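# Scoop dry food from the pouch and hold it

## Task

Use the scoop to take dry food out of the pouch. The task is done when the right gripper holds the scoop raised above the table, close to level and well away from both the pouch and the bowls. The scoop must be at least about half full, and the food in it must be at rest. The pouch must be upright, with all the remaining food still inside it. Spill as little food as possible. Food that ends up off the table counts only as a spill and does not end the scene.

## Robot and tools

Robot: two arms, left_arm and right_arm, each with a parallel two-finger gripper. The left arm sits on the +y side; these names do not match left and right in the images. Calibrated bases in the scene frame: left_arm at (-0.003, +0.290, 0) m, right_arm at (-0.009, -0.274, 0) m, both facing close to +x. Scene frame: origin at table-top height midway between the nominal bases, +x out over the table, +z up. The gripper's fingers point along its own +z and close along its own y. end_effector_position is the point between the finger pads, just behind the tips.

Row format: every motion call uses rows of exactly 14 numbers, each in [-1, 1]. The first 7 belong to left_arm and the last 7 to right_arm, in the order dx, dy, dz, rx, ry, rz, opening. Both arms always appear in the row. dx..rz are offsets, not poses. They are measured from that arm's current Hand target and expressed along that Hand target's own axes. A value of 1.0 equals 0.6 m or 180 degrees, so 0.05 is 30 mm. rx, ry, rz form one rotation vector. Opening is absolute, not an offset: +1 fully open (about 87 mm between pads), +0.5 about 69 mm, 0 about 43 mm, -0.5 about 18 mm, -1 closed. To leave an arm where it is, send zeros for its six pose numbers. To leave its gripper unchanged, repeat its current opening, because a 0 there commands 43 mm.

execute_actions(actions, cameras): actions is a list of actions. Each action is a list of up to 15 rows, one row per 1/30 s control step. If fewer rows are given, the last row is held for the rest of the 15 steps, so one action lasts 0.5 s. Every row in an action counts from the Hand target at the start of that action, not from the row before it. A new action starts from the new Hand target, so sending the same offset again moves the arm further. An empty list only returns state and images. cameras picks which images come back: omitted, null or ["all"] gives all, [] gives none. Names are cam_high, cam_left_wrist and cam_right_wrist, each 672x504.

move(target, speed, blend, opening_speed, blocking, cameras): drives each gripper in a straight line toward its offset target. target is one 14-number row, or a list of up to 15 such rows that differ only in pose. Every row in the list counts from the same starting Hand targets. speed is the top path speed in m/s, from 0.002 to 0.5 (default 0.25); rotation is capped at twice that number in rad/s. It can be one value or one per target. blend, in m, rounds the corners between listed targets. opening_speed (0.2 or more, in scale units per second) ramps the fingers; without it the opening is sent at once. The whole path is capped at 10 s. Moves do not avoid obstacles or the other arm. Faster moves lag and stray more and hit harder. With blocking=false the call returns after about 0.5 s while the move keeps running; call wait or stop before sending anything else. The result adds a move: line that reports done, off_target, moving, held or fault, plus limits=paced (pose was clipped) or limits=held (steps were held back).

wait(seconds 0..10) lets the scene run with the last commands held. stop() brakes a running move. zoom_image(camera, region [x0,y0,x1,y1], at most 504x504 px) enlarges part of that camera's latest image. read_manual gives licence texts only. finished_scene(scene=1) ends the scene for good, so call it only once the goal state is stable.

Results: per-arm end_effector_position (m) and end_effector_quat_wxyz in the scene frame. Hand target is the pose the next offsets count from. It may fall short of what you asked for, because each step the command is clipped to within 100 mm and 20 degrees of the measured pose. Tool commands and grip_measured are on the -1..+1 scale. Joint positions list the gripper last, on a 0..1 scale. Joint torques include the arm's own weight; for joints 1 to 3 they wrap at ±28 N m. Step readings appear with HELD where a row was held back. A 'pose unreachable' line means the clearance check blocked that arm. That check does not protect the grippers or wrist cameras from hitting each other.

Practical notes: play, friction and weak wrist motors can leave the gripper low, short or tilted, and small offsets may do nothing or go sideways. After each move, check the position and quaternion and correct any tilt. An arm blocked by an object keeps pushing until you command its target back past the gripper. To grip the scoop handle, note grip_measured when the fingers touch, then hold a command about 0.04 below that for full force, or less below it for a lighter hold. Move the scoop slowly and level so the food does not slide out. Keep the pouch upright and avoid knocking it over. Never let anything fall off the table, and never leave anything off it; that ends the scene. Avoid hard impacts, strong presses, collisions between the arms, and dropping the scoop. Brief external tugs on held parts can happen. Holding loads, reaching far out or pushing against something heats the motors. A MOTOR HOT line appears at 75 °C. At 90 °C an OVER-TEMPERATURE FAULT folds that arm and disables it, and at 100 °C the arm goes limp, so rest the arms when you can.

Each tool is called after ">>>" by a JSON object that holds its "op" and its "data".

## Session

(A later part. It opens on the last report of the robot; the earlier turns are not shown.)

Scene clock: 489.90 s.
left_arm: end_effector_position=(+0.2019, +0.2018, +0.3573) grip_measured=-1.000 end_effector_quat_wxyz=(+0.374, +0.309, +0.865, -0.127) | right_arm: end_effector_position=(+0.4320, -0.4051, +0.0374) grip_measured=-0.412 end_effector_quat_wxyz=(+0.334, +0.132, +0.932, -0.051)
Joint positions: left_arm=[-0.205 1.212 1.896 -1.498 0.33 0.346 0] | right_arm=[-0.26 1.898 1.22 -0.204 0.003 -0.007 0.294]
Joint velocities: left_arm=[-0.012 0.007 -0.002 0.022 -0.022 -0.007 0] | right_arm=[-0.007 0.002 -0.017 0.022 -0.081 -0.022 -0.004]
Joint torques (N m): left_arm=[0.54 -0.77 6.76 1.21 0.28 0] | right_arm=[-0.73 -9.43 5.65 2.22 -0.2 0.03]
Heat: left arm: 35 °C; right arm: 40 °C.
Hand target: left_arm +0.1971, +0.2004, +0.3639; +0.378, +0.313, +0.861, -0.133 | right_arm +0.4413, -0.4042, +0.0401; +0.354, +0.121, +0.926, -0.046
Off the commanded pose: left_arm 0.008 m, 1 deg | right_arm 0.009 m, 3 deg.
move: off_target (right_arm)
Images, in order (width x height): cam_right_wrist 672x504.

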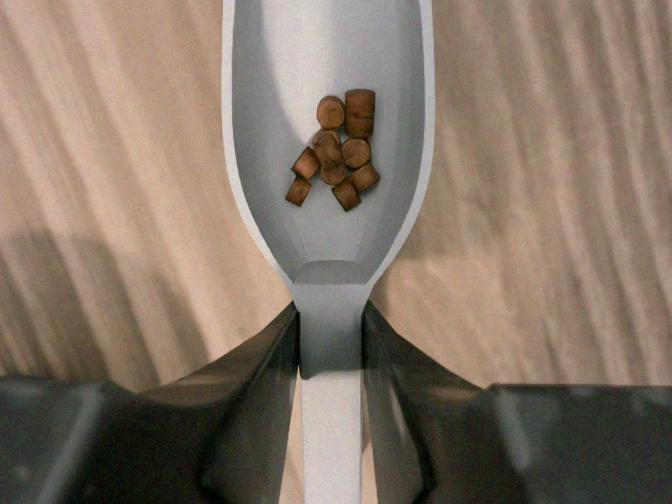

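>>> {"op": "move", "data": {"target": [0,0,0,0,0,0,-1,0.0073,0,0.0081,0,0,0,-0.5], "speed": 0.03, "cameras": ["cam_high"]}}

>>> {"op": "zoom_image", "data": {"camera": "cam_high", "region": [160, 80, 330, 240]}}

Scene clock: 491.30 s.
left_arm: end_effector_position=(+0.2019, +0.2018, +0.3573) grip_measured=-1.000 end_effector_quat_wxyz=(+0.374, +0.309, +0.865, -0.127) | right_arm: end_effector_position=(+0.4326, -0.4053, +0.0321) grip_measured=-0.412 end_effector_quat_wxyz=(+0.335, +0.132, +0.932, -0.051)
Joint positions: left_arm=[-0.205 1.212 1.896 -1.498 0.33 0.346 0] | right_arm=[-0.26 1.907 1.207 -0.18 0.003 -0.007 0.294]
Joint velocities: left_arm=[-0.012 0.002 0.002 -0.037 0.037 -0.007 0] | right_arm=[-0.012 0.002 0.007 0.037 -0.037 0.022 -0.001]
Joint torques (N m): left_arm=[0.59 -0.7 6.74 1.22 0.3 0] | right_arm=[-0.73 -9.26 5.5 2.23 -0.19 0.04]
Heat: left arm: 35 °C; right arm: 40 °C.
Hand target: left_arm +0.1971, +0.2004, +0.3639; +0.378, +0.313, +0.861, -0.133 | right_arm +0.4414, -0.4042, +0.0336; +0.354, +0.121, +0.926, -0.046
Off the commanded pose: left_arm 0.008 m, 1 deg | right_arm 0.009 m, 3 deg.
move: off_target (right_arm)
Images, in order (width x height): cam_high 672x504.

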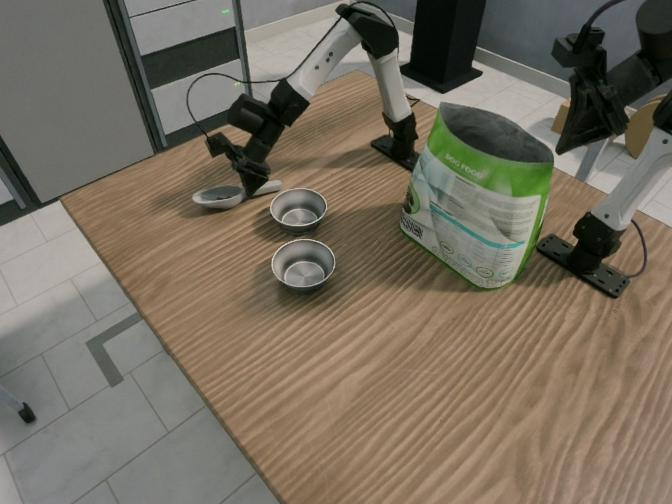

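Scaled by 2.965 from the camera's 672x504 image, which has a finer 960x720 frame.

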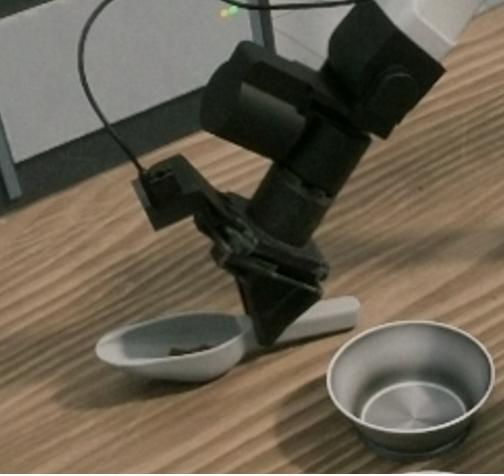

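>>> {"op": "move", "data": {"target": [0,0,0,0,0,0,-1,0.0045,0,0.005,0,0,0,-0.5], "speed": 0.03, "cameras": ["cam_right_wrist"]}}

>>> {"op": "move", "data": {"target": [0,0,0,0,0,0,-1,0,0,0,0,0,0,-0.3], "opening_speed": 0.2, "cameras": ["cam_right_wrist"]}}

Scene clock: 492.50 s.
left_arm: end_effector_position=(+0.2019, +0.2018, +0.3573) grip_measured=-1.000 end_effector_quat_wxyz=(+0.374, +0.309, +0.865, -0.127) | right_arm: end_effector_position=(+0.4341, -0.4057, +0.0303) grip_measured=-0.412 end_effector_quat_wxyz=(+0.339, +0.132, +0.930, -0.052)
Joint positions: left_arm=[-0.205 1.212 1.896 -1.498 0.33 0.346 0] | right_arm=[-0.26 1.912 1.201 -0.162 0.003 -0.007 0.294]
Joint velocities: left_arm=[-0.012 0.002 -0.002 0.022 0.022 -0.022 0] | right_arm=[-0.012 -0.007 -0.007 0.007 0.066 0.066 -0.015]
Joint torques (N m): left_arm=[0.65 -0.8 6.72 1.23 0.31 0] | right_arm=[-0.73 -8.94 5.33 2.21 -0.19 0.04]
Heat: left arm: 35 °C; right arm: 40 °C.
Hand target: left_arm +0.1971, +0.2004, +0.3639; +0.378, +0.313, +0.861, -0.133 | right_arm +0.4414, -0.4042, +0.0295; +0.354, +0.121, +0.926, -0.046
Off the commanded pose: left_arm 0.008 m, 1 deg | right_arm 0.007 m, 2 deg.
move: done
Images, in order (width x height): cam_right_wrist 672x504.

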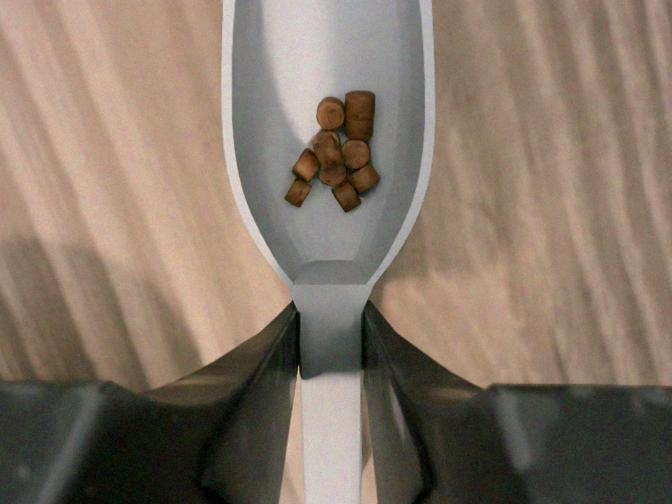

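Scene clock: 494.00 s.
left_arm: end_effector_position=(+0.2019, +0.2018, +0.3573) grip_measured=-1.000 end_effector_quat_wxyz=(+0.374, +0.309, +0.865, -0.127) | right_arm: end_effector_position=(+0.4354, -0.4061, +0.0311) grip_measured=-0.300 end_effector_quat_wxyz=(+0.341, +0.132, +0.929, -0.052)
Joint positions: left_arm=[-0.205 1.212 1.896 -1.498 0.33 0.346 0] | right_arm=[-0.26 1.912 1.201 -0.155 0.003 -0.007 0.35]
Joint velocities: left_arm=[-0.012 0.017 0.012 0.007 -0.066 -0.007 0] | right_arm=[0.002 -0.027 -0.007 -0.022 0.007 -0.007 -0.009]
Joint torques (N m): left_arm=[0.61 -0.7 6.79 1.23 0.29 0] | right_arm=[-0.75 -8.95 5.34 2.15 -0.18 0.04]
Heat: left arm: 35 °C; right arm: 40 °C.
Hand target: left_arm +0.1971, +0.2004, +0.3639; +0.378, +0.313, +0.861, -0.133 | right_arm +0.4414, -0.4042, +0.0295; +0.354, +0.121, +0.926, -0.046
Off the commanded pose: left_arm 0.008 m, 1 deg | right_arm 0.007 m, 2 deg.
move: done
Images, in order (width x height): cam_right_wrist 672x504.

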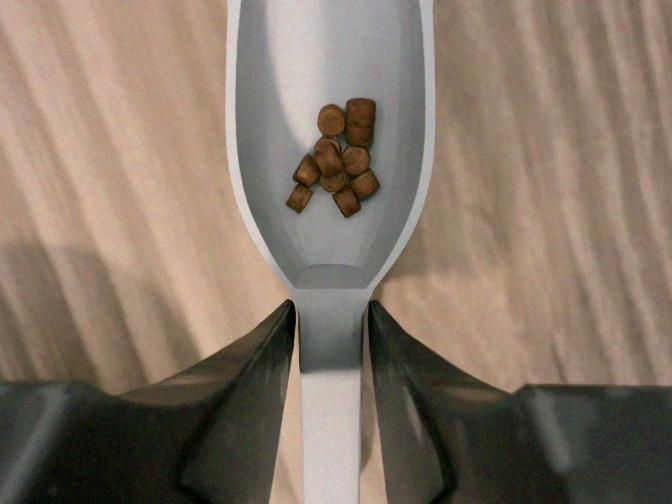

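>>> {"op": "execute_actions", "data": {"actions": []}}

Scene clock: 496.10 s.
left_arm: end_effector_position=(+0.2019, +0.2018, +0.3573) grip_measured=-1.000 end_effector_quat_wxyz=(+0.374, +0.309, +0.865, -0.127) | right_arm: end_effector_position=(+0.4354, -0.4061, +0.0311) grip_measured=-0.300 end_effector_quat_wxyz=(+0.341, +0.132, +0.929, -0.052)
Joint positions: left_arm=[-0.205 1.212 1.896 -1.498 0.33 0.346 0] | right_arm=[-0.26 1.912 1.201 -0.155 0.003 -0.007 0.35]
Joint velocities: left_arm=[-0.002 -0.007 0.017 0.081 -0.007 -0.051 0] | right_arm=[-0.002 -0.007 0.012 0.051 -0.007 -0.081 -0.009]
Joint torques (N m): left_arm=[0.59 -0.69 6.79 1.23 0.29 -0.01] | right_arm=[-0.75 -8.95 5.34 2.15 -0.19 0.04]
Heat: left arm: 35 °C; right arm: 40 °C.
Hand target: left_arm +0.1971, +0.2004, +0.3639; +0.378, +0.313, +0.861, -0.133 | right_arm +0.4414, -0.4042, +0.0295; +0.354, +0.121, +0.926, -0.046
Tool commands: left_gripper/opening=-1.0 right_gripper/opening=-0.3
Off the commanded pose: left_arm 0.008 m, 1 deg | right_arm 0.007 m, 2 deg.

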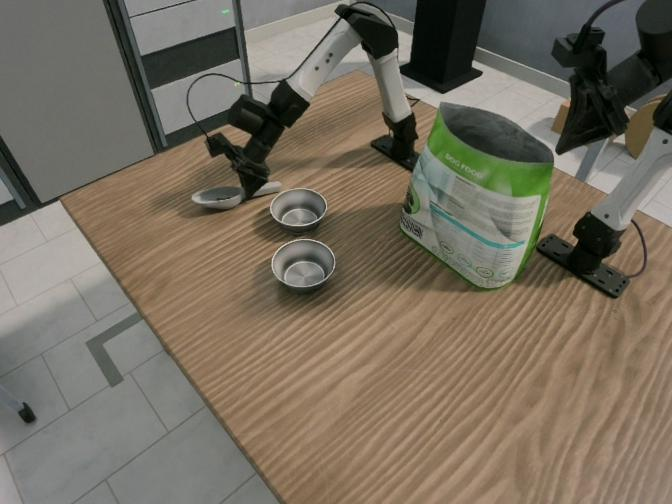

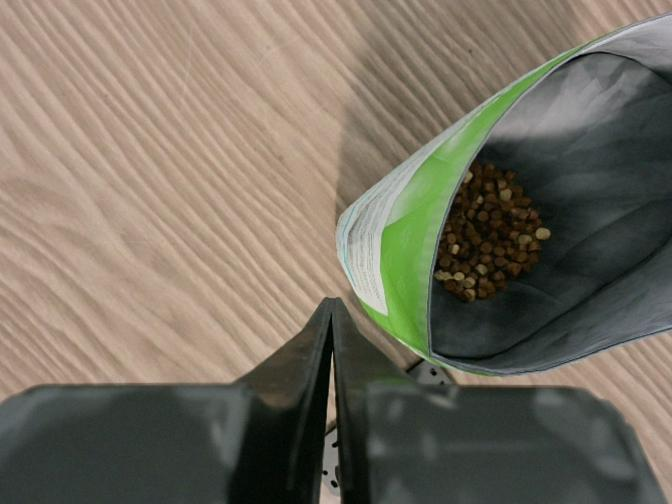

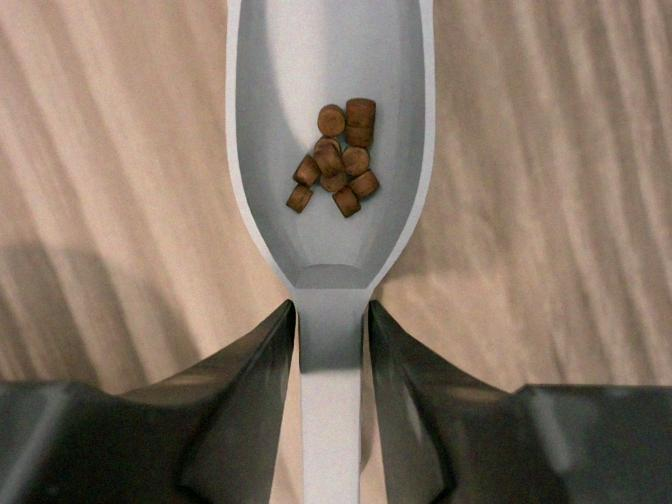

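>>> {"op": "move", "data": {"target": [0,0,0,0,0,0,-1, 0.0057,0,0.0016,0,-0.1611,0,-0.3], "speed": 0.15, "cameras": ["cam_high","cam_right_wrist"]}}

Scene clock: 500.57 s.
left_arm: end_effector_position=(+0.2019, +0.2018, +0.3573) grip_measured=-1.000 end_effector_quat_wxyz=(+0.374, +0.309, +0.865, -0.127) | right_arm: end_effector_position=(+0.4379, -0.4053, +0.0210) grip_measured=-0.300 end_effector_quat_wxyz=(+0.560, +0.113, +0.817, -0.078)
Joint positions: left_arm=[-0.205 1.212 1.896 -1.498 0.33 0.346 0] | right_arm=[-0.263 1.921 0.684 0.868 -0.014 -0.007 0.35]
Joint velocities: left_arm=[-0.007 -0.007 -0.017 -0.037 0.007 -0.007 0] | right_arm=[-0.002 -0.007 0.007 -0.051 -0.037 0.007 0.001]
Joint torques (N m): left_arm=[0.59 -0.7 6.75 1.24 0.3 0.02] | right_arm=[-0.81 -7.45 3.88 2.69 -0.2 0.19]
Heat: left arm: 35 °C; right arm: 39 °C.
Hand target: left_arm +0.1971, +0.2004, +0.3639; +0.378, +0.313, +0.861, -0.133 | right_arm +0.4409, -0.4041, +0.0253; +0.575, +0.107, +0.808, -0.072
Off the commanded pose: left_arm 0.008 m, 1 deg | right_arm 0.006 m, 2 deg.
move: done
Images, in order (width x height): cam_high 672x504, cam_right_wrist 672x504.

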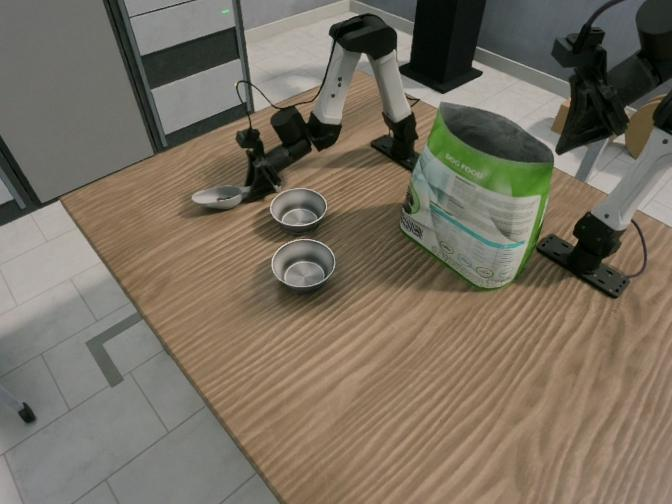

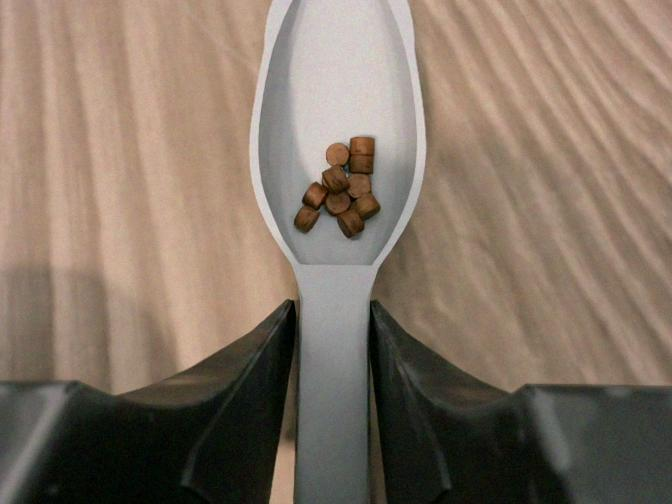

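>>> {"op": "move", "data": {"target": [0,0,0,0,0,0,-1, 0,0,0,0,0,0,-0.5], "speed": 0.1, "opening_speed": 0.3, "cameras": ["cam_right_wrist"]}}

Scene clock: 502.33 s.
left_arm: end_effector_position=(+0.2019, +0.2018, +0.3573) grip_measured=-1.000 end_effector_quat_wxyz=(+0.374, +0.309, +0.865, -0.127) | right_arm: end_effector_position=(+0.4379, -0.4053, +0.0210) grip_measured=-0.412 end_effector_quat_wxyz=(+0.560, +0.113, +0.817, -0.078)
Joint positions: left_arm=[-0.205 1.212 1.896 -1.498 0.33 0.346 0] | right_arm=[-0.263 1.921 0.684 0.868 -0.014 -0.007 0.294]
Joint velocities: left_arm=[-0.032 -0.002 0.007 -0.051 0.007 -0.022 0] | right_arm=[-0.007 -0.002 -0.012 -0.007 -0.007 -0.022 0.001]
Joint torques (N m): left_arm=[0.64 -0.72 6.75 1.22 0.29 -0.01] | right_arm=[-0.81 -7.43 3.89 2.68 -0.2 0.19]
Heat: left arm: 35 °C; right arm: 39 °C.
Hand target: left_arm +0.1971, +0.2004, +0.3639; +0.378, +0.313, +0.861, -0.133 | right_arm +0.4409, -0.4041, +0.0253; +0.575, +0.107, +0.808, -0.072
Off the commanded pose: left_arm 0.008 m, 1 deg | right_arm 0.005 m, 2 deg.
move: done
Images, in order (width x height): cam_right_wrist 672x504.

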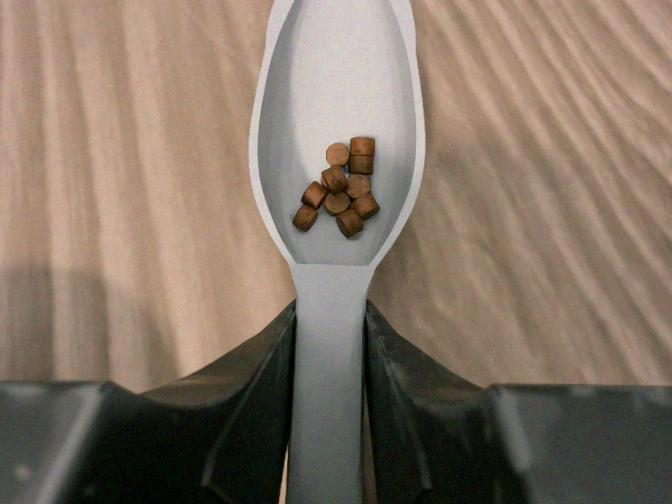

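>>> {"op": "move", "data": {"target": [0,0,0,0,0,0,-1, -0.085,0.02,-0.125,-0.0766,0.0442,-0.0328,-0.5], "speed": 0.12}}

>>> {"op": "zoom_image", "data": {"camera": "cam_high", "region": [160, 80, 320, 200]}}

Scene clock: 509.57 s.
left_arm: end_effector_position=(+0.2019, +0.2018, +0.3573) grip_measured=-1.000 end_effector_quat_wxyz=(+0.374, +0.309, +0.865, -0.127) | right_arm: end_effector_position=(+0.3836, -0.3738, +0.0755) grip_measured=-0.412 end_effector_quat_wxyz=(+0.504, +0.009, +0.864, +0.005)
Joint positions: left_arm=[-0.205 1.212 1.896 -1.498 0.33 0.346 0] | right_arm=[-0.342 1.517 0.686 0.286 -0.318 -0.167 0.294]
Joint velocities: left_arm=[-0.012 0.007 0.007 0.066 0.022 -0.037 0] | right_arm=[0.022 0.007 0.002 -0.007 0.022 -0.066 -0.001]
Joint torques (N m): left_arm=[0.64 -0.68 6.82 1.22 0.29 0] | right_arm=[-0.88 -8.66 9.81 1.61 -0.34 0.03]
Heat: left arm: 36 °C; right arm: 39 °C.
Hand target: left_arm +0.1971, +0.2004, +0.3639; +0.378, +0.313, +0.861, -0.133 | right_arm +0.3902, -0.3789, +0.0979; +0.521, +0.000, +0.854, +0.003
Off the commanded pose: left_arm 0.008 m, 1 deg | right_arm 0.025 m, 3 deg.
move: off_target (right_arm)

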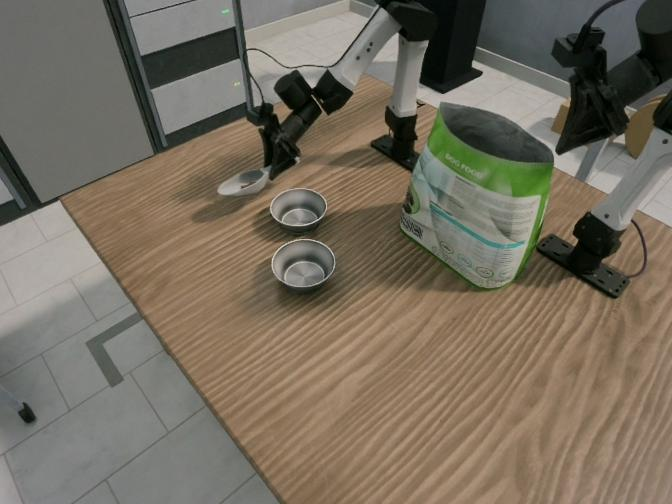

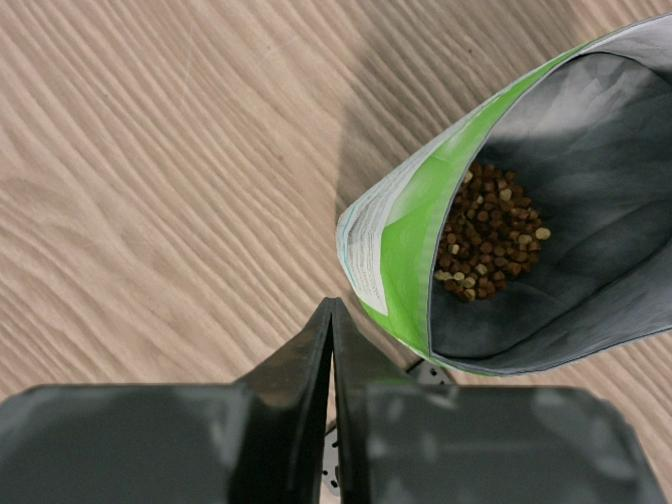

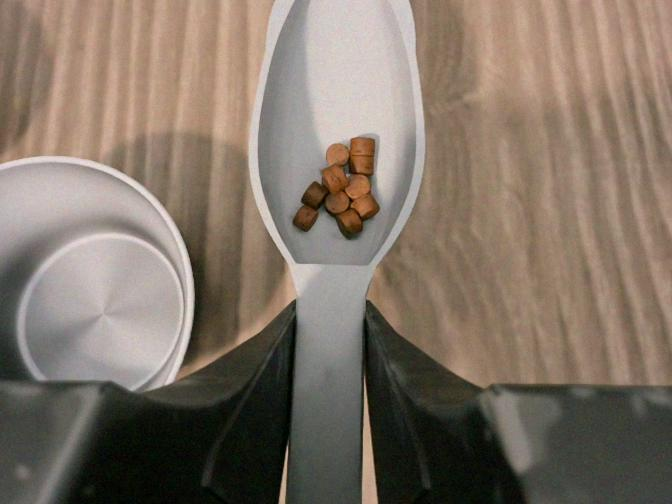

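Scaled by 3.150 from the camera's 672x504 image, which has a finer 960x720 frame.

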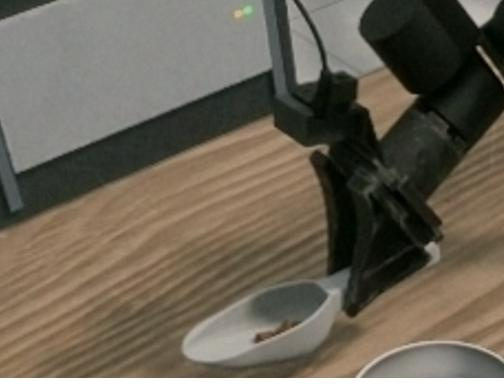

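>>> {"op": "move", "data": {"target": [[0,0,0,0,0,0,-1, -0.202,0.132,-0.160,0,0,0,-0.5],[0,0,0,0,0,0,-1, -0.275,0.315,-0.347,-0.1383,0,-0.0711,-0.5],[0,0,0,0,0,0,-1, -0.258,0.432,-0.507,-0.2864,0,-0.1472,-0.5],[0,0,0,0,0,0,-1, -0.235,0.548,-0.6075,-0.3951,0,-0.2031,-0.5]], "speed": 0.13, "blend": [0.02,0.02,0.02,0]}}

>>> {"op": "zoom_image", "data": {"camera": "cam_high", "region": [380, 0, 640, 195]}}

Scene clock: 517.73 s.
left_arm: end_effector_position=(+0.2019, +0.2018, +0.3573) grip_measured=-1.000 end_effector_quat_wxyz=(+0.374, +0.309, +0.865, -0.127) | right_arm: end_effector_position=(+0.1315, -0.0563, +0.3809) grip_measured=-0.412 end_effector_quat_wxyz=(+0.398, -0.542, +0.664, +0.329)
Joint positions: left_arm=[-0.205 1.212 1.896 -1.498 0.33 0.346 0] | right_arm=[0.666 1.155 1.755 -1.22 -0.635 -0.395 0.294]
Joint velocities: left_arm=[0.002 0.002 -0.002 0.007 0.066 -0.007 0] | right_arm=[-0.007 -0.022 -0.007 0.051 -0.051 -0.007 -0.001]
Joint torques (N m): left_arm=[0.59 -0.68 6.74 1.23 0.28 0] | right_arm=[0.5 -1.24 8.05 1.45 -0.46 0.06]
Heat: left arm: 36 °C; right arm: 40 °C.
Hand target: left_arm +0.1971, +0.2004, +0.3639; +0.378, +0.313, +0.861, -0.133 | right_arm +0.1235, -0.0579, +0.3888; +0.398, -0.549, +0.654, +0.336
Off the commanded pose: left_arm 0.008 m, 1 deg | right_arm 0.012 m, 2 deg.
move: off_target (right_arm)

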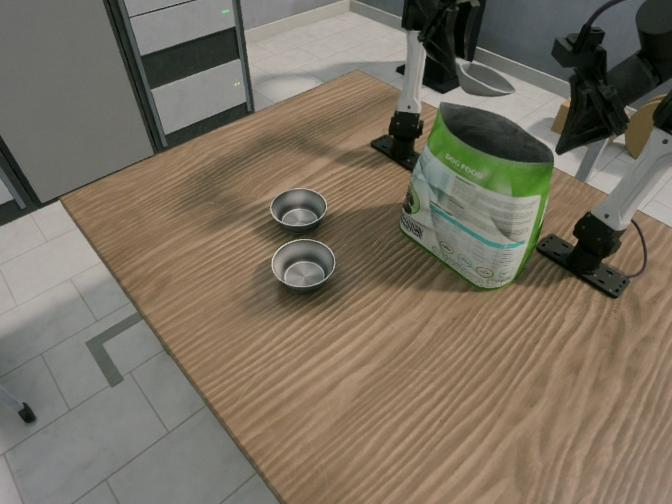

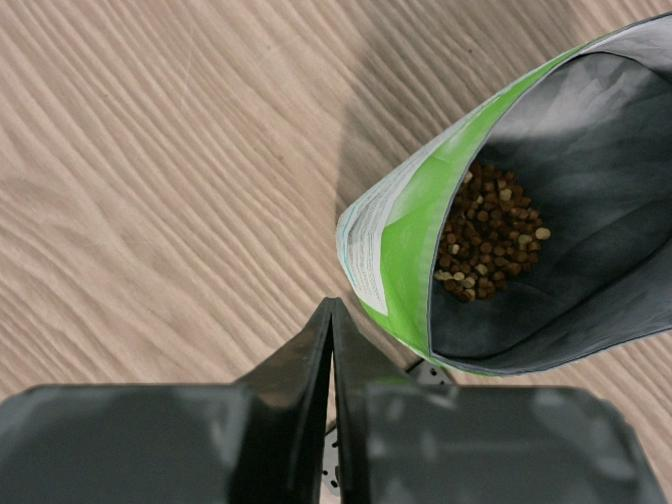

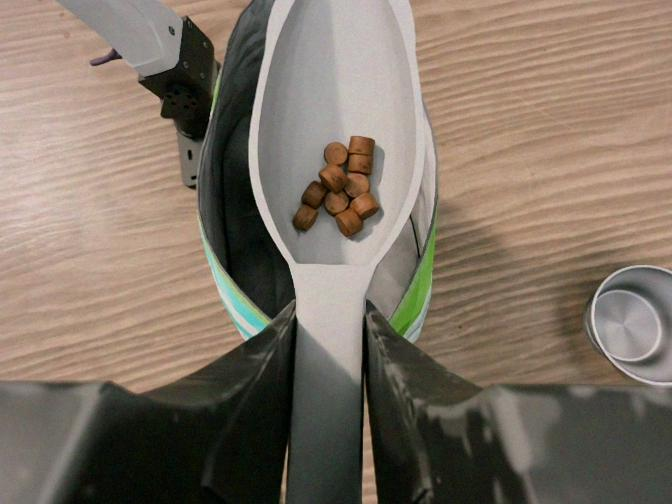

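Scaled by 1.938 from the camera's 672x504 image, which has a finer 960x720 frame.

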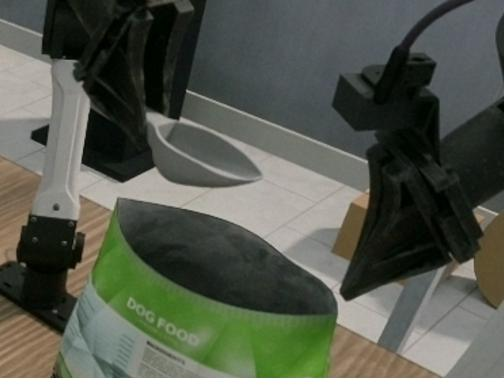

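>>> {"op": "move", "data": {"target": [[0,0,0,0,0,0,-1, 0.0362,0.001,0.0717,0,0.099,0,-0.5],[0,0,0,0,0,0,-1, 0.1137,0.002,0.14,0,0.182,0,-0.5],[0,0,0,0,0,0,-1, 0.1613,0.003,0.1927,0,0.249,0,-0.5]], "speed": 0.09, "blend": [0.01,0.01,0]}}

Scene clock: 526.80 s.
left_arm: end_effector_position=(+0.2019, +0.2018, +0.3573) grip_measured=-1.000 end_effector_quat_wxyz=(+0.374, +0.309, +0.865, -0.127) | right_arm: end_effector_position=(+0.1361, -0.0009, +0.2439) grip_measured=-0.412 end_effector_quat_wxyz=(+0.114, -0.637, +0.756, +0.101)
Joint positions: left_arm=[-0.205 1.212 1.896 -1.498 0.33 0.346 0] | right_arm=[1.093 1.7 1.953 -1.536 -0.106 -0.318 0.294]
Joint velocities: left_arm=[0.007 0.017 -0.007 0.037 -0.007 0.007 0] | right_arm=[-0.012 0.007 -0.012 -0.051 -0.081 0.037 0.001]
Joint torques (N m): left_arm=[0.59 -0.81 6.71 1.23 0.3 0] | right_arm=[0.49 -6.87 9.03 0.66 0.09 0.21]
Heat: left arm: 36 °C; right arm: 40 °C.
Hand target: left_arm +0.1971, +0.2004, +0.3639; +0.378, +0.313, +0.861, -0.133 | right_arm +0.1334, -0.0003, +0.2529; +0.122, -0.636, +0.755, +0.099
Off the commanded pose: left_arm 0.008 m, 1 deg | right_arm 0.008 m, 1 deg.
move: done

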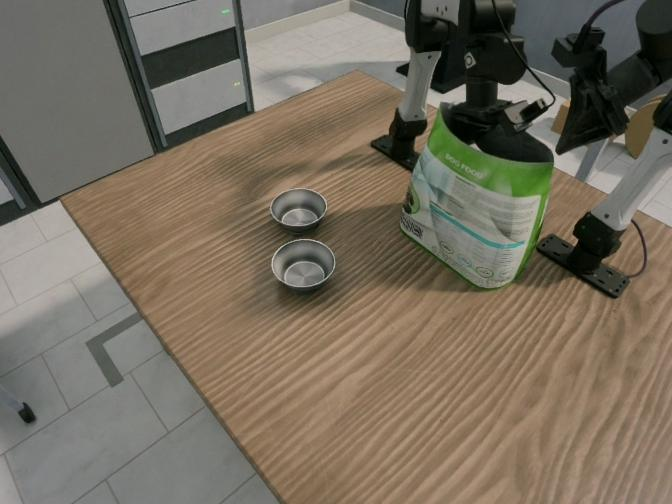

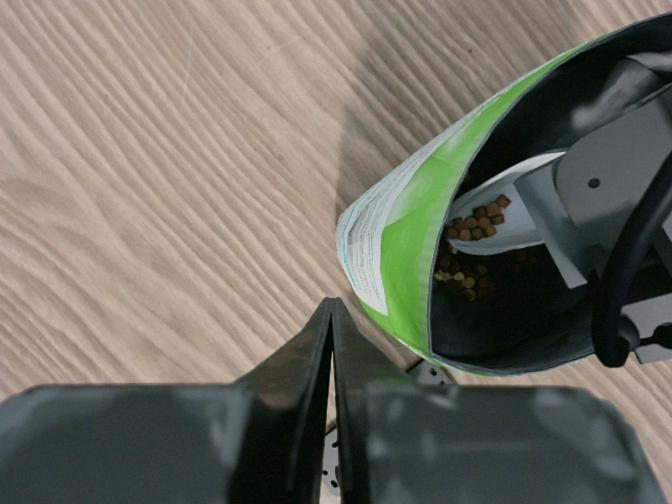

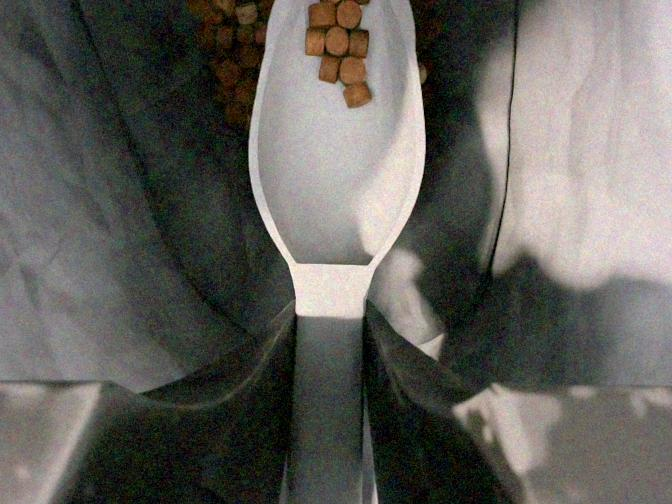

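>>> {"op": "zoom_image", "data": {"camera": "cam_left_wrist", "region": [400, 80, 672, 380]}}

Scaled by 1.680 from the camera's 672x504 image, which has a finer 960x720 frame.

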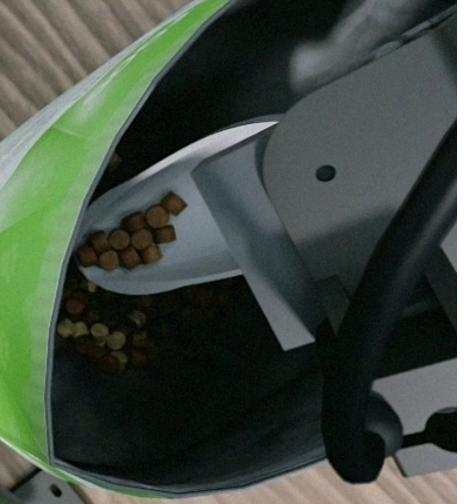

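>>> {"op": "move", "data": {"target": [0,0,0,0,0,0,-1, 0.0158,0.002,0.0107,-0.0137,0.0394,-0.0527,-0.5], "speed": 0.08}}

>>> {"op": "zoom_image", "data": {"camera": "cam_left_wrist", "region": [400, 80, 672, 380]}}

Scene clock: 530.90 s.
left_arm: end_effector_position=(+0.2019, +0.2018, +0.3573) grip_measured=-1.000 end_effector_quat_wxyz=(+0.374, +0.309, +0.865, -0.127) | right_arm: end_effector_position=(+0.1363, -0.0014, +0.2438) grip_measured=-0.412 end_effector_quat_wxyz=(-0.112, +0.691, -0.710, -0.085)
Joint positions: left_arm=[-0.205 1.212 1.896 -1.498 0.33 0.346 0] | right_arm=[1.116 1.714 1.971 -1.562 -0.091 -0.443 0.294]
Joint velocities: left_arm=[-0.046 -0.007 0.002 -0.051 0.037 0.022 0] | right_arm=[0.002 -0.002 -0.002 0.051 0.007 -0.007 0.007]
Joint torques (N m): left_arm=[0.57 -0.72 6.78 1.22 0.3 -0.01] | right_arm=[0.55 -7.86 4.88 0.62 0.1 0.04]
Heat: left arm: 36 °C; right arm: 40 °C.
Hand target: left_arm +0.1971, +0.2004, +0.3639; +0.378, +0.313, +0.861, -0.133 | right_arm +0.1313, -0.0070, +0.2440; -0.069, +0.704, -0.704, -0.065
Off the commanded pose: left_arm 0.008 m, 1 deg | right_arm 0.008 m, 6 deg.
joint sent to its limit (right arm) — joint 4 (wrist pitch), lower limit. The joint targets are off in position and orientation.
move: off_target (right_arm)

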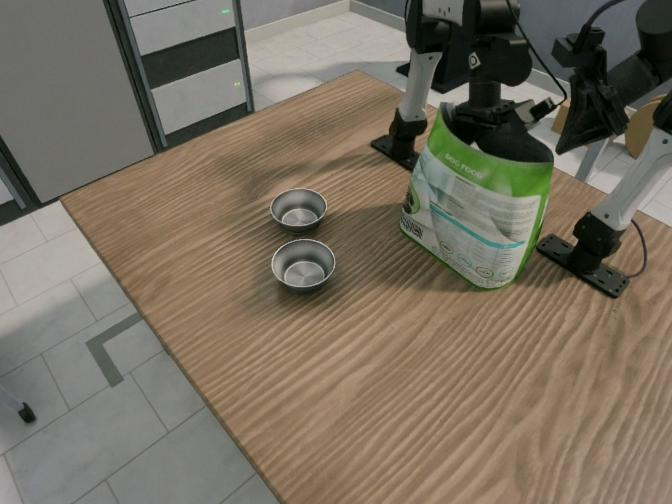

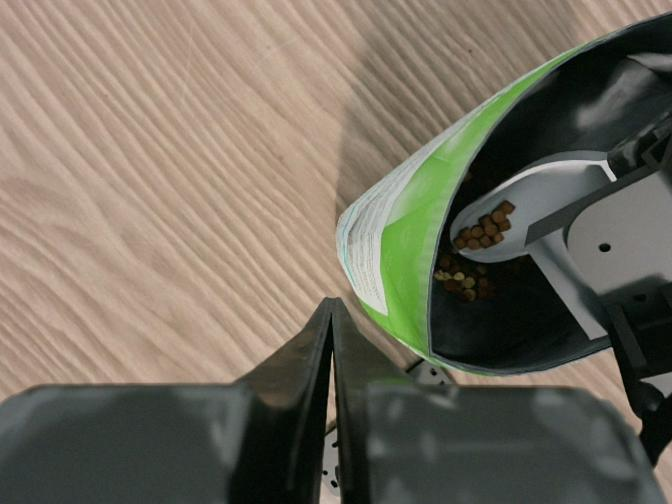

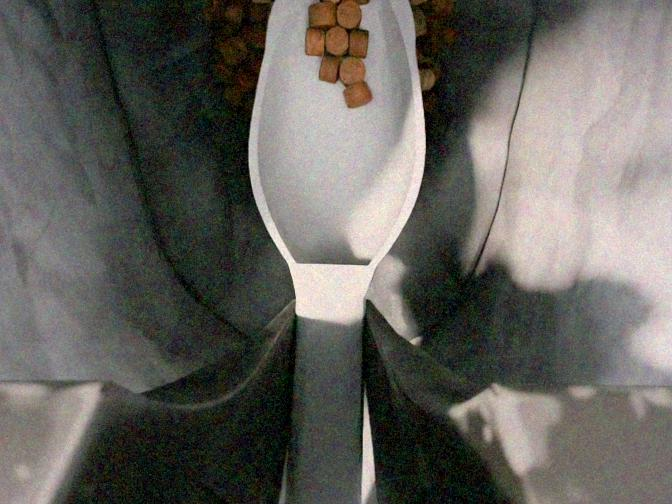

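Scaled by 1.680 from the camera's 672x504 image, which has a finer 960x720 frame.

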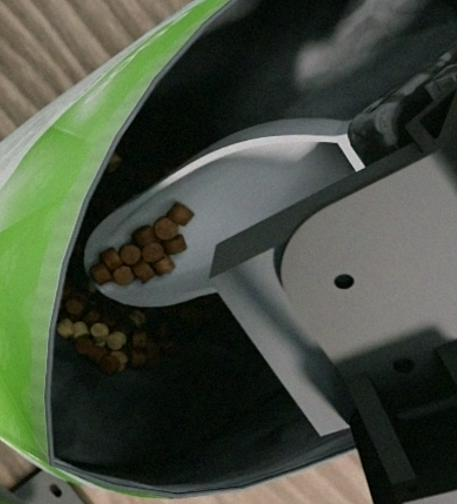

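>>> {"op": "move", "data": {"target": [0,0,0,0,0,0,-1, 0.0163,0,0.041,0,0.005,0,-0.5], "speed": 0.06}}

>>> {"op": "zoom_image", "data": {"camera": "cam_left_wrist", "region": [400, 80, 672, 380]}}

Scene clock: 533.40 s.
left_arm: end_effector_position=(+0.2019, +0.2018, +0.3573) grip_measured=-1.000 end_effector_quat_wxyz=(+0.374, +0.309, +0.865, -0.127) | right_arm: end_effector_position=(+0.1330, -0.0097, +0.2207) grip_measured=-0.412 end_effector_quat_wxyz=(-0.069, +0.696, -0.711, -0.069)
Joint positions: left_arm=[-0.205 1.212 1.896 -1.498 0.33 0.346 0] | right_arm=[1.116 1.729 1.895 -1.562 -0.087 -0.453 0.294]
Joint velocities: left_arm=[-0.022 -0.007 0.002 0.007 -0.007 0.022 0] | right_arm=[0.002 0.007 0.002 -0.022 -0.066 -0.051 0.01]
Joint torques (N m): left_arm=[0.65 -0.76 6.82 1.22 0.28 0.02] | right_arm=[0.21 -7.1 4.86 0.63 0.1 0.04]
Heat: left arm: 36 °C; right arm: 40 °C.
Hand target: left_arm +0.1971, +0.2004, +0.3639; +0.378, +0.313, +0.861, -0.133 | right_arm +0.1315, -0.0116, +0.2182; -0.064, +0.705, -0.704, -0.059
Off the commanded pose: left_arm 0.008 m, 1 deg | right_arm 0.004 m, 2 deg.
move: done

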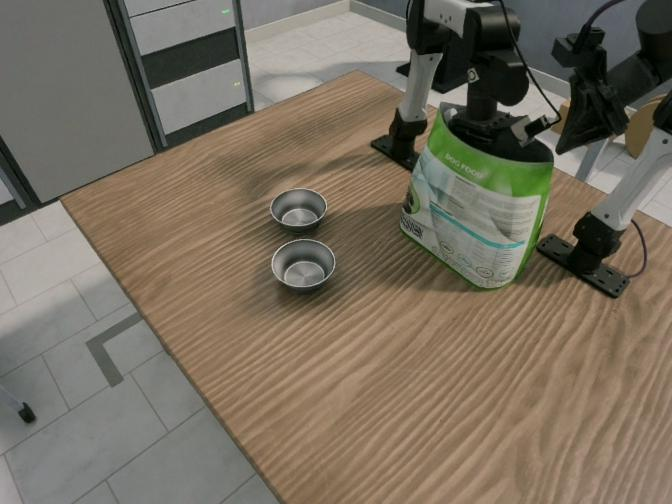

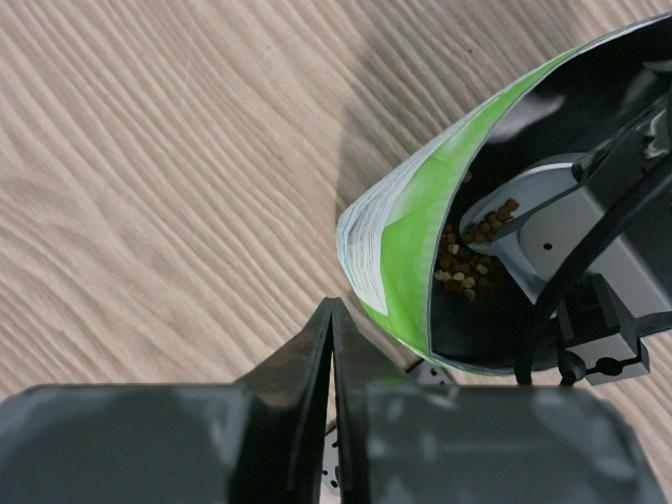

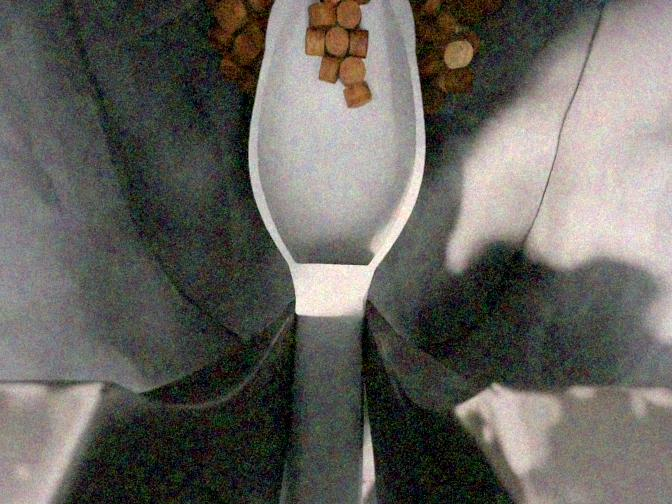

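Scaled by 1.680 from the camera's 672x504 image, which has a finer 960x720 frame.

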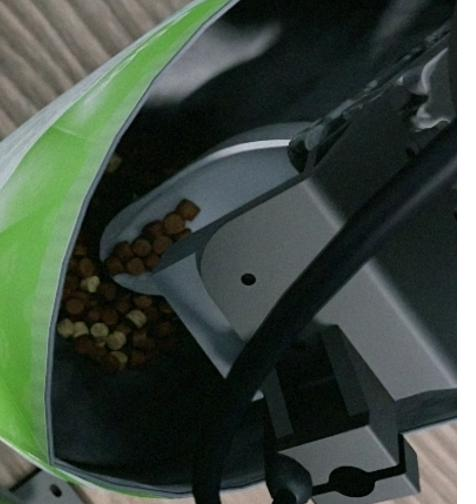

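>>> {"op": "move", "data": {"target": [0,0,0,0,0,0,-1, 0.013,0,0.035,0,0.011,0,-0.5], "speed": 0.04}}

>>> {"op": "zoom_image", "data": {"camera": "cam_left_wrist", "region": [400, 80, 672, 380]}}

Scene clock: 534.93 s.
left_arm: end_effector_position=(+0.2019, +0.2018, +0.3573) grip_measured=-1.000 end_effector_quat_wxyz=(+0.374, +0.309, +0.865, -0.127) | right_arm: end_effector_position=(+0.1328, -0.0114, +0.1970) grip_measured=-0.414 end_effector_quat_wxyz=(-0.050, +0.700, -0.710, -0.060)
Joint positions: left_arm=[-0.205 1.212 1.896 -1.498 0.33 0.346 0] | right_arm=[1.117 1.729 1.795 -1.504 -0.083 -0.461 0.293]
Joint velocities: left_arm=[0.002 -0.002 0.012 0.051 -0.022 -0.037 0] | right_arm=[0.002 0.002 -0.017 -0.007 -0.022 0.051 -0.007]
Joint torques (N m): left_arm=[0.62 -0.68 6.78 1.22 0.3 -0.01] | right_arm=[0.51 -8.62 4.19 0.64 0.16 0.05]
Heat: left arm: 36 °C; right arm: 40 °C.
Hand target: left_arm +0.1971, +0.2004, +0.3639; +0.378, +0.313, +0.861, -0.133 | right_arm +0.1316, -0.0152, +0.1963; -0.052, +0.706, -0.705, -0.047
Off the commanded pose: left_arm 0.008 m, 1 deg | right_arm 0.004 m, 2 deg.
move: done

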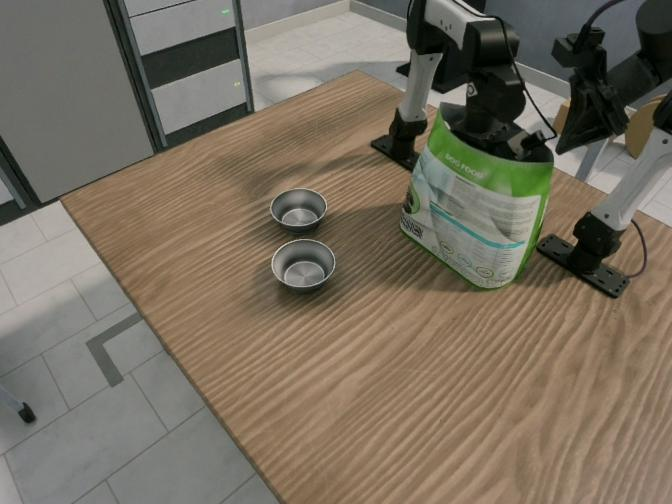

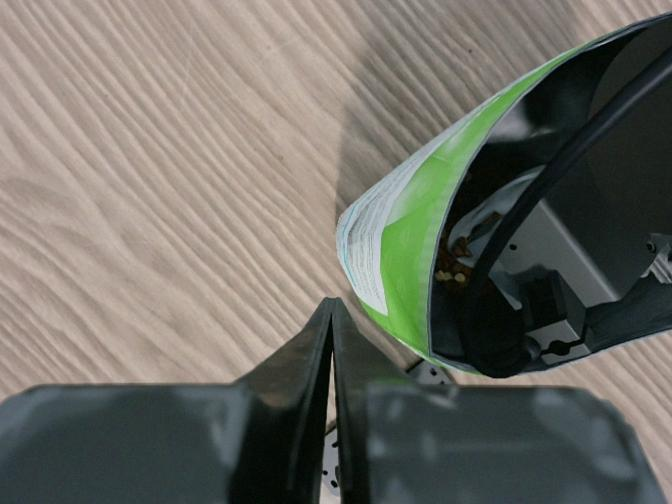

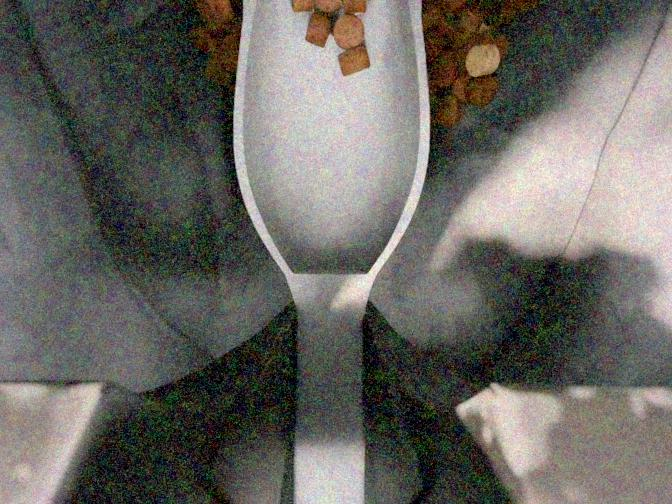

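Scaled by 1.680 from the camera's 672x504 image, which has a finer 960x720 frame.

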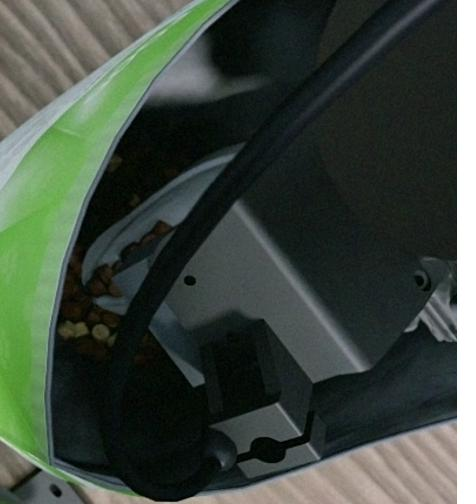

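>>> {"op": "move", "data": {"target": [[0,0,0,0,0,0,-1, -0.0274,0,0.009,0,-0.0167,0,-0.5],[0,0,0,0,0,0,-1, -0.0493,0,0.0204,0,-0.0389,0,-0.5]], "speed": 0.05, "blend": [0.005,0]}}

>>> {"op": "zoom_image", "data": {"camera": "cam_left_wrist", "region": [400, 80, 672, 380]}}

Scene clock: 537.87 s.
left_arm: end_effector_position=(+0.2019, +0.2018, +0.3573) grip_measured=-1.000 end_effector_quat_wxyz=(+0.374, +0.309, +0.865, -0.127) | right_arm: end_effector_position=(+0.1366, +0.0023, +0.1841) grip_measured=-0.414 end_effector_quat_wxyz=(-0.070, +0.697, -0.711, -0.066)
Joint positions: left_arm=[-0.205 1.212 1.896 -1.498 0.33 0.346 0] | right_arm=[1.126 1.729 1.741 -1.409 -0.08 -0.444 0.293]
Joint velocities: left_arm=[0.002 -0.012 0.012 -0.081 -0.037 0.022 0] | right_arm=[0.002 0.002 0.002 -0.007 -0.037 -0.007 0.004]
Joint torques (N m): left_arm=[0.59 -0.81 6.78 1.24 0.29 0] | right_arm=[0.7 -9.8 4.89 1.33 -0.35 0.2]
Heat: left arm: 36 °C; right arm: 40 °C.
Hand target: left_arm +0.1971, +0.2004, +0.3639; +0.378, +0.313, +0.861, -0.133 | right_arm +0.1315, +0.0159, +0.1883; -0.094, +0.701, -0.701, -0.090
Off the commanded pose: left_arm 0.008 m, 1 deg | right_arm 0.015 m, 4 deg.
move: off_target (right_arm)

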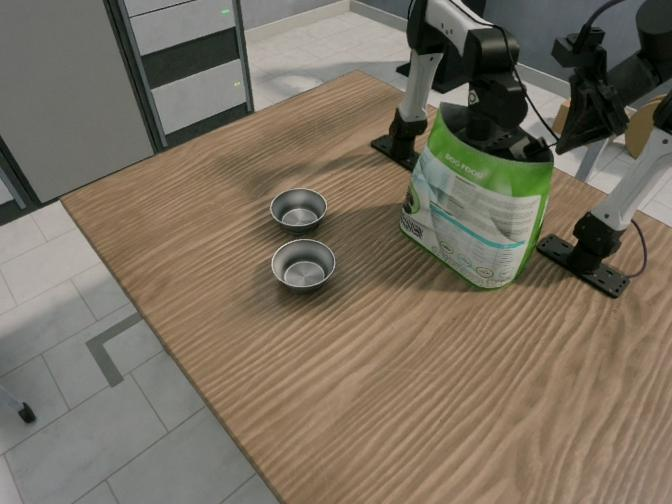

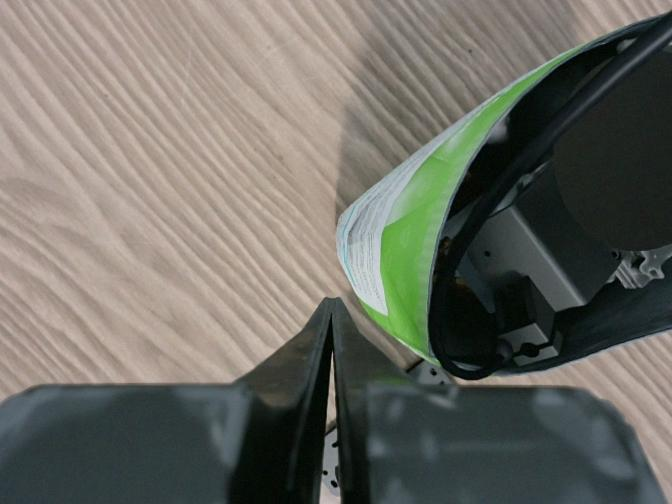

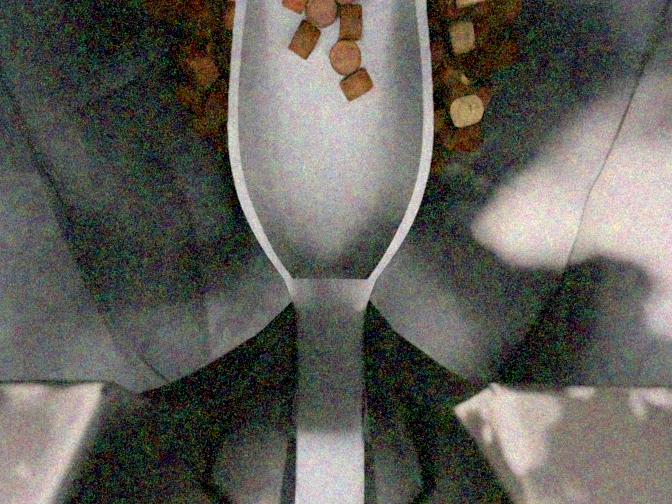

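Scaled by 1.680 from the camera's 672x504 image, which has a finer 960x720 frame.

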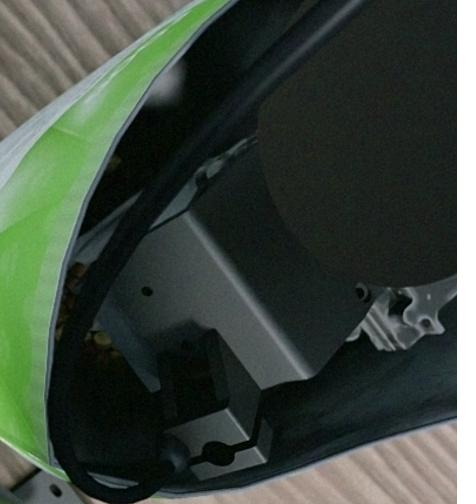

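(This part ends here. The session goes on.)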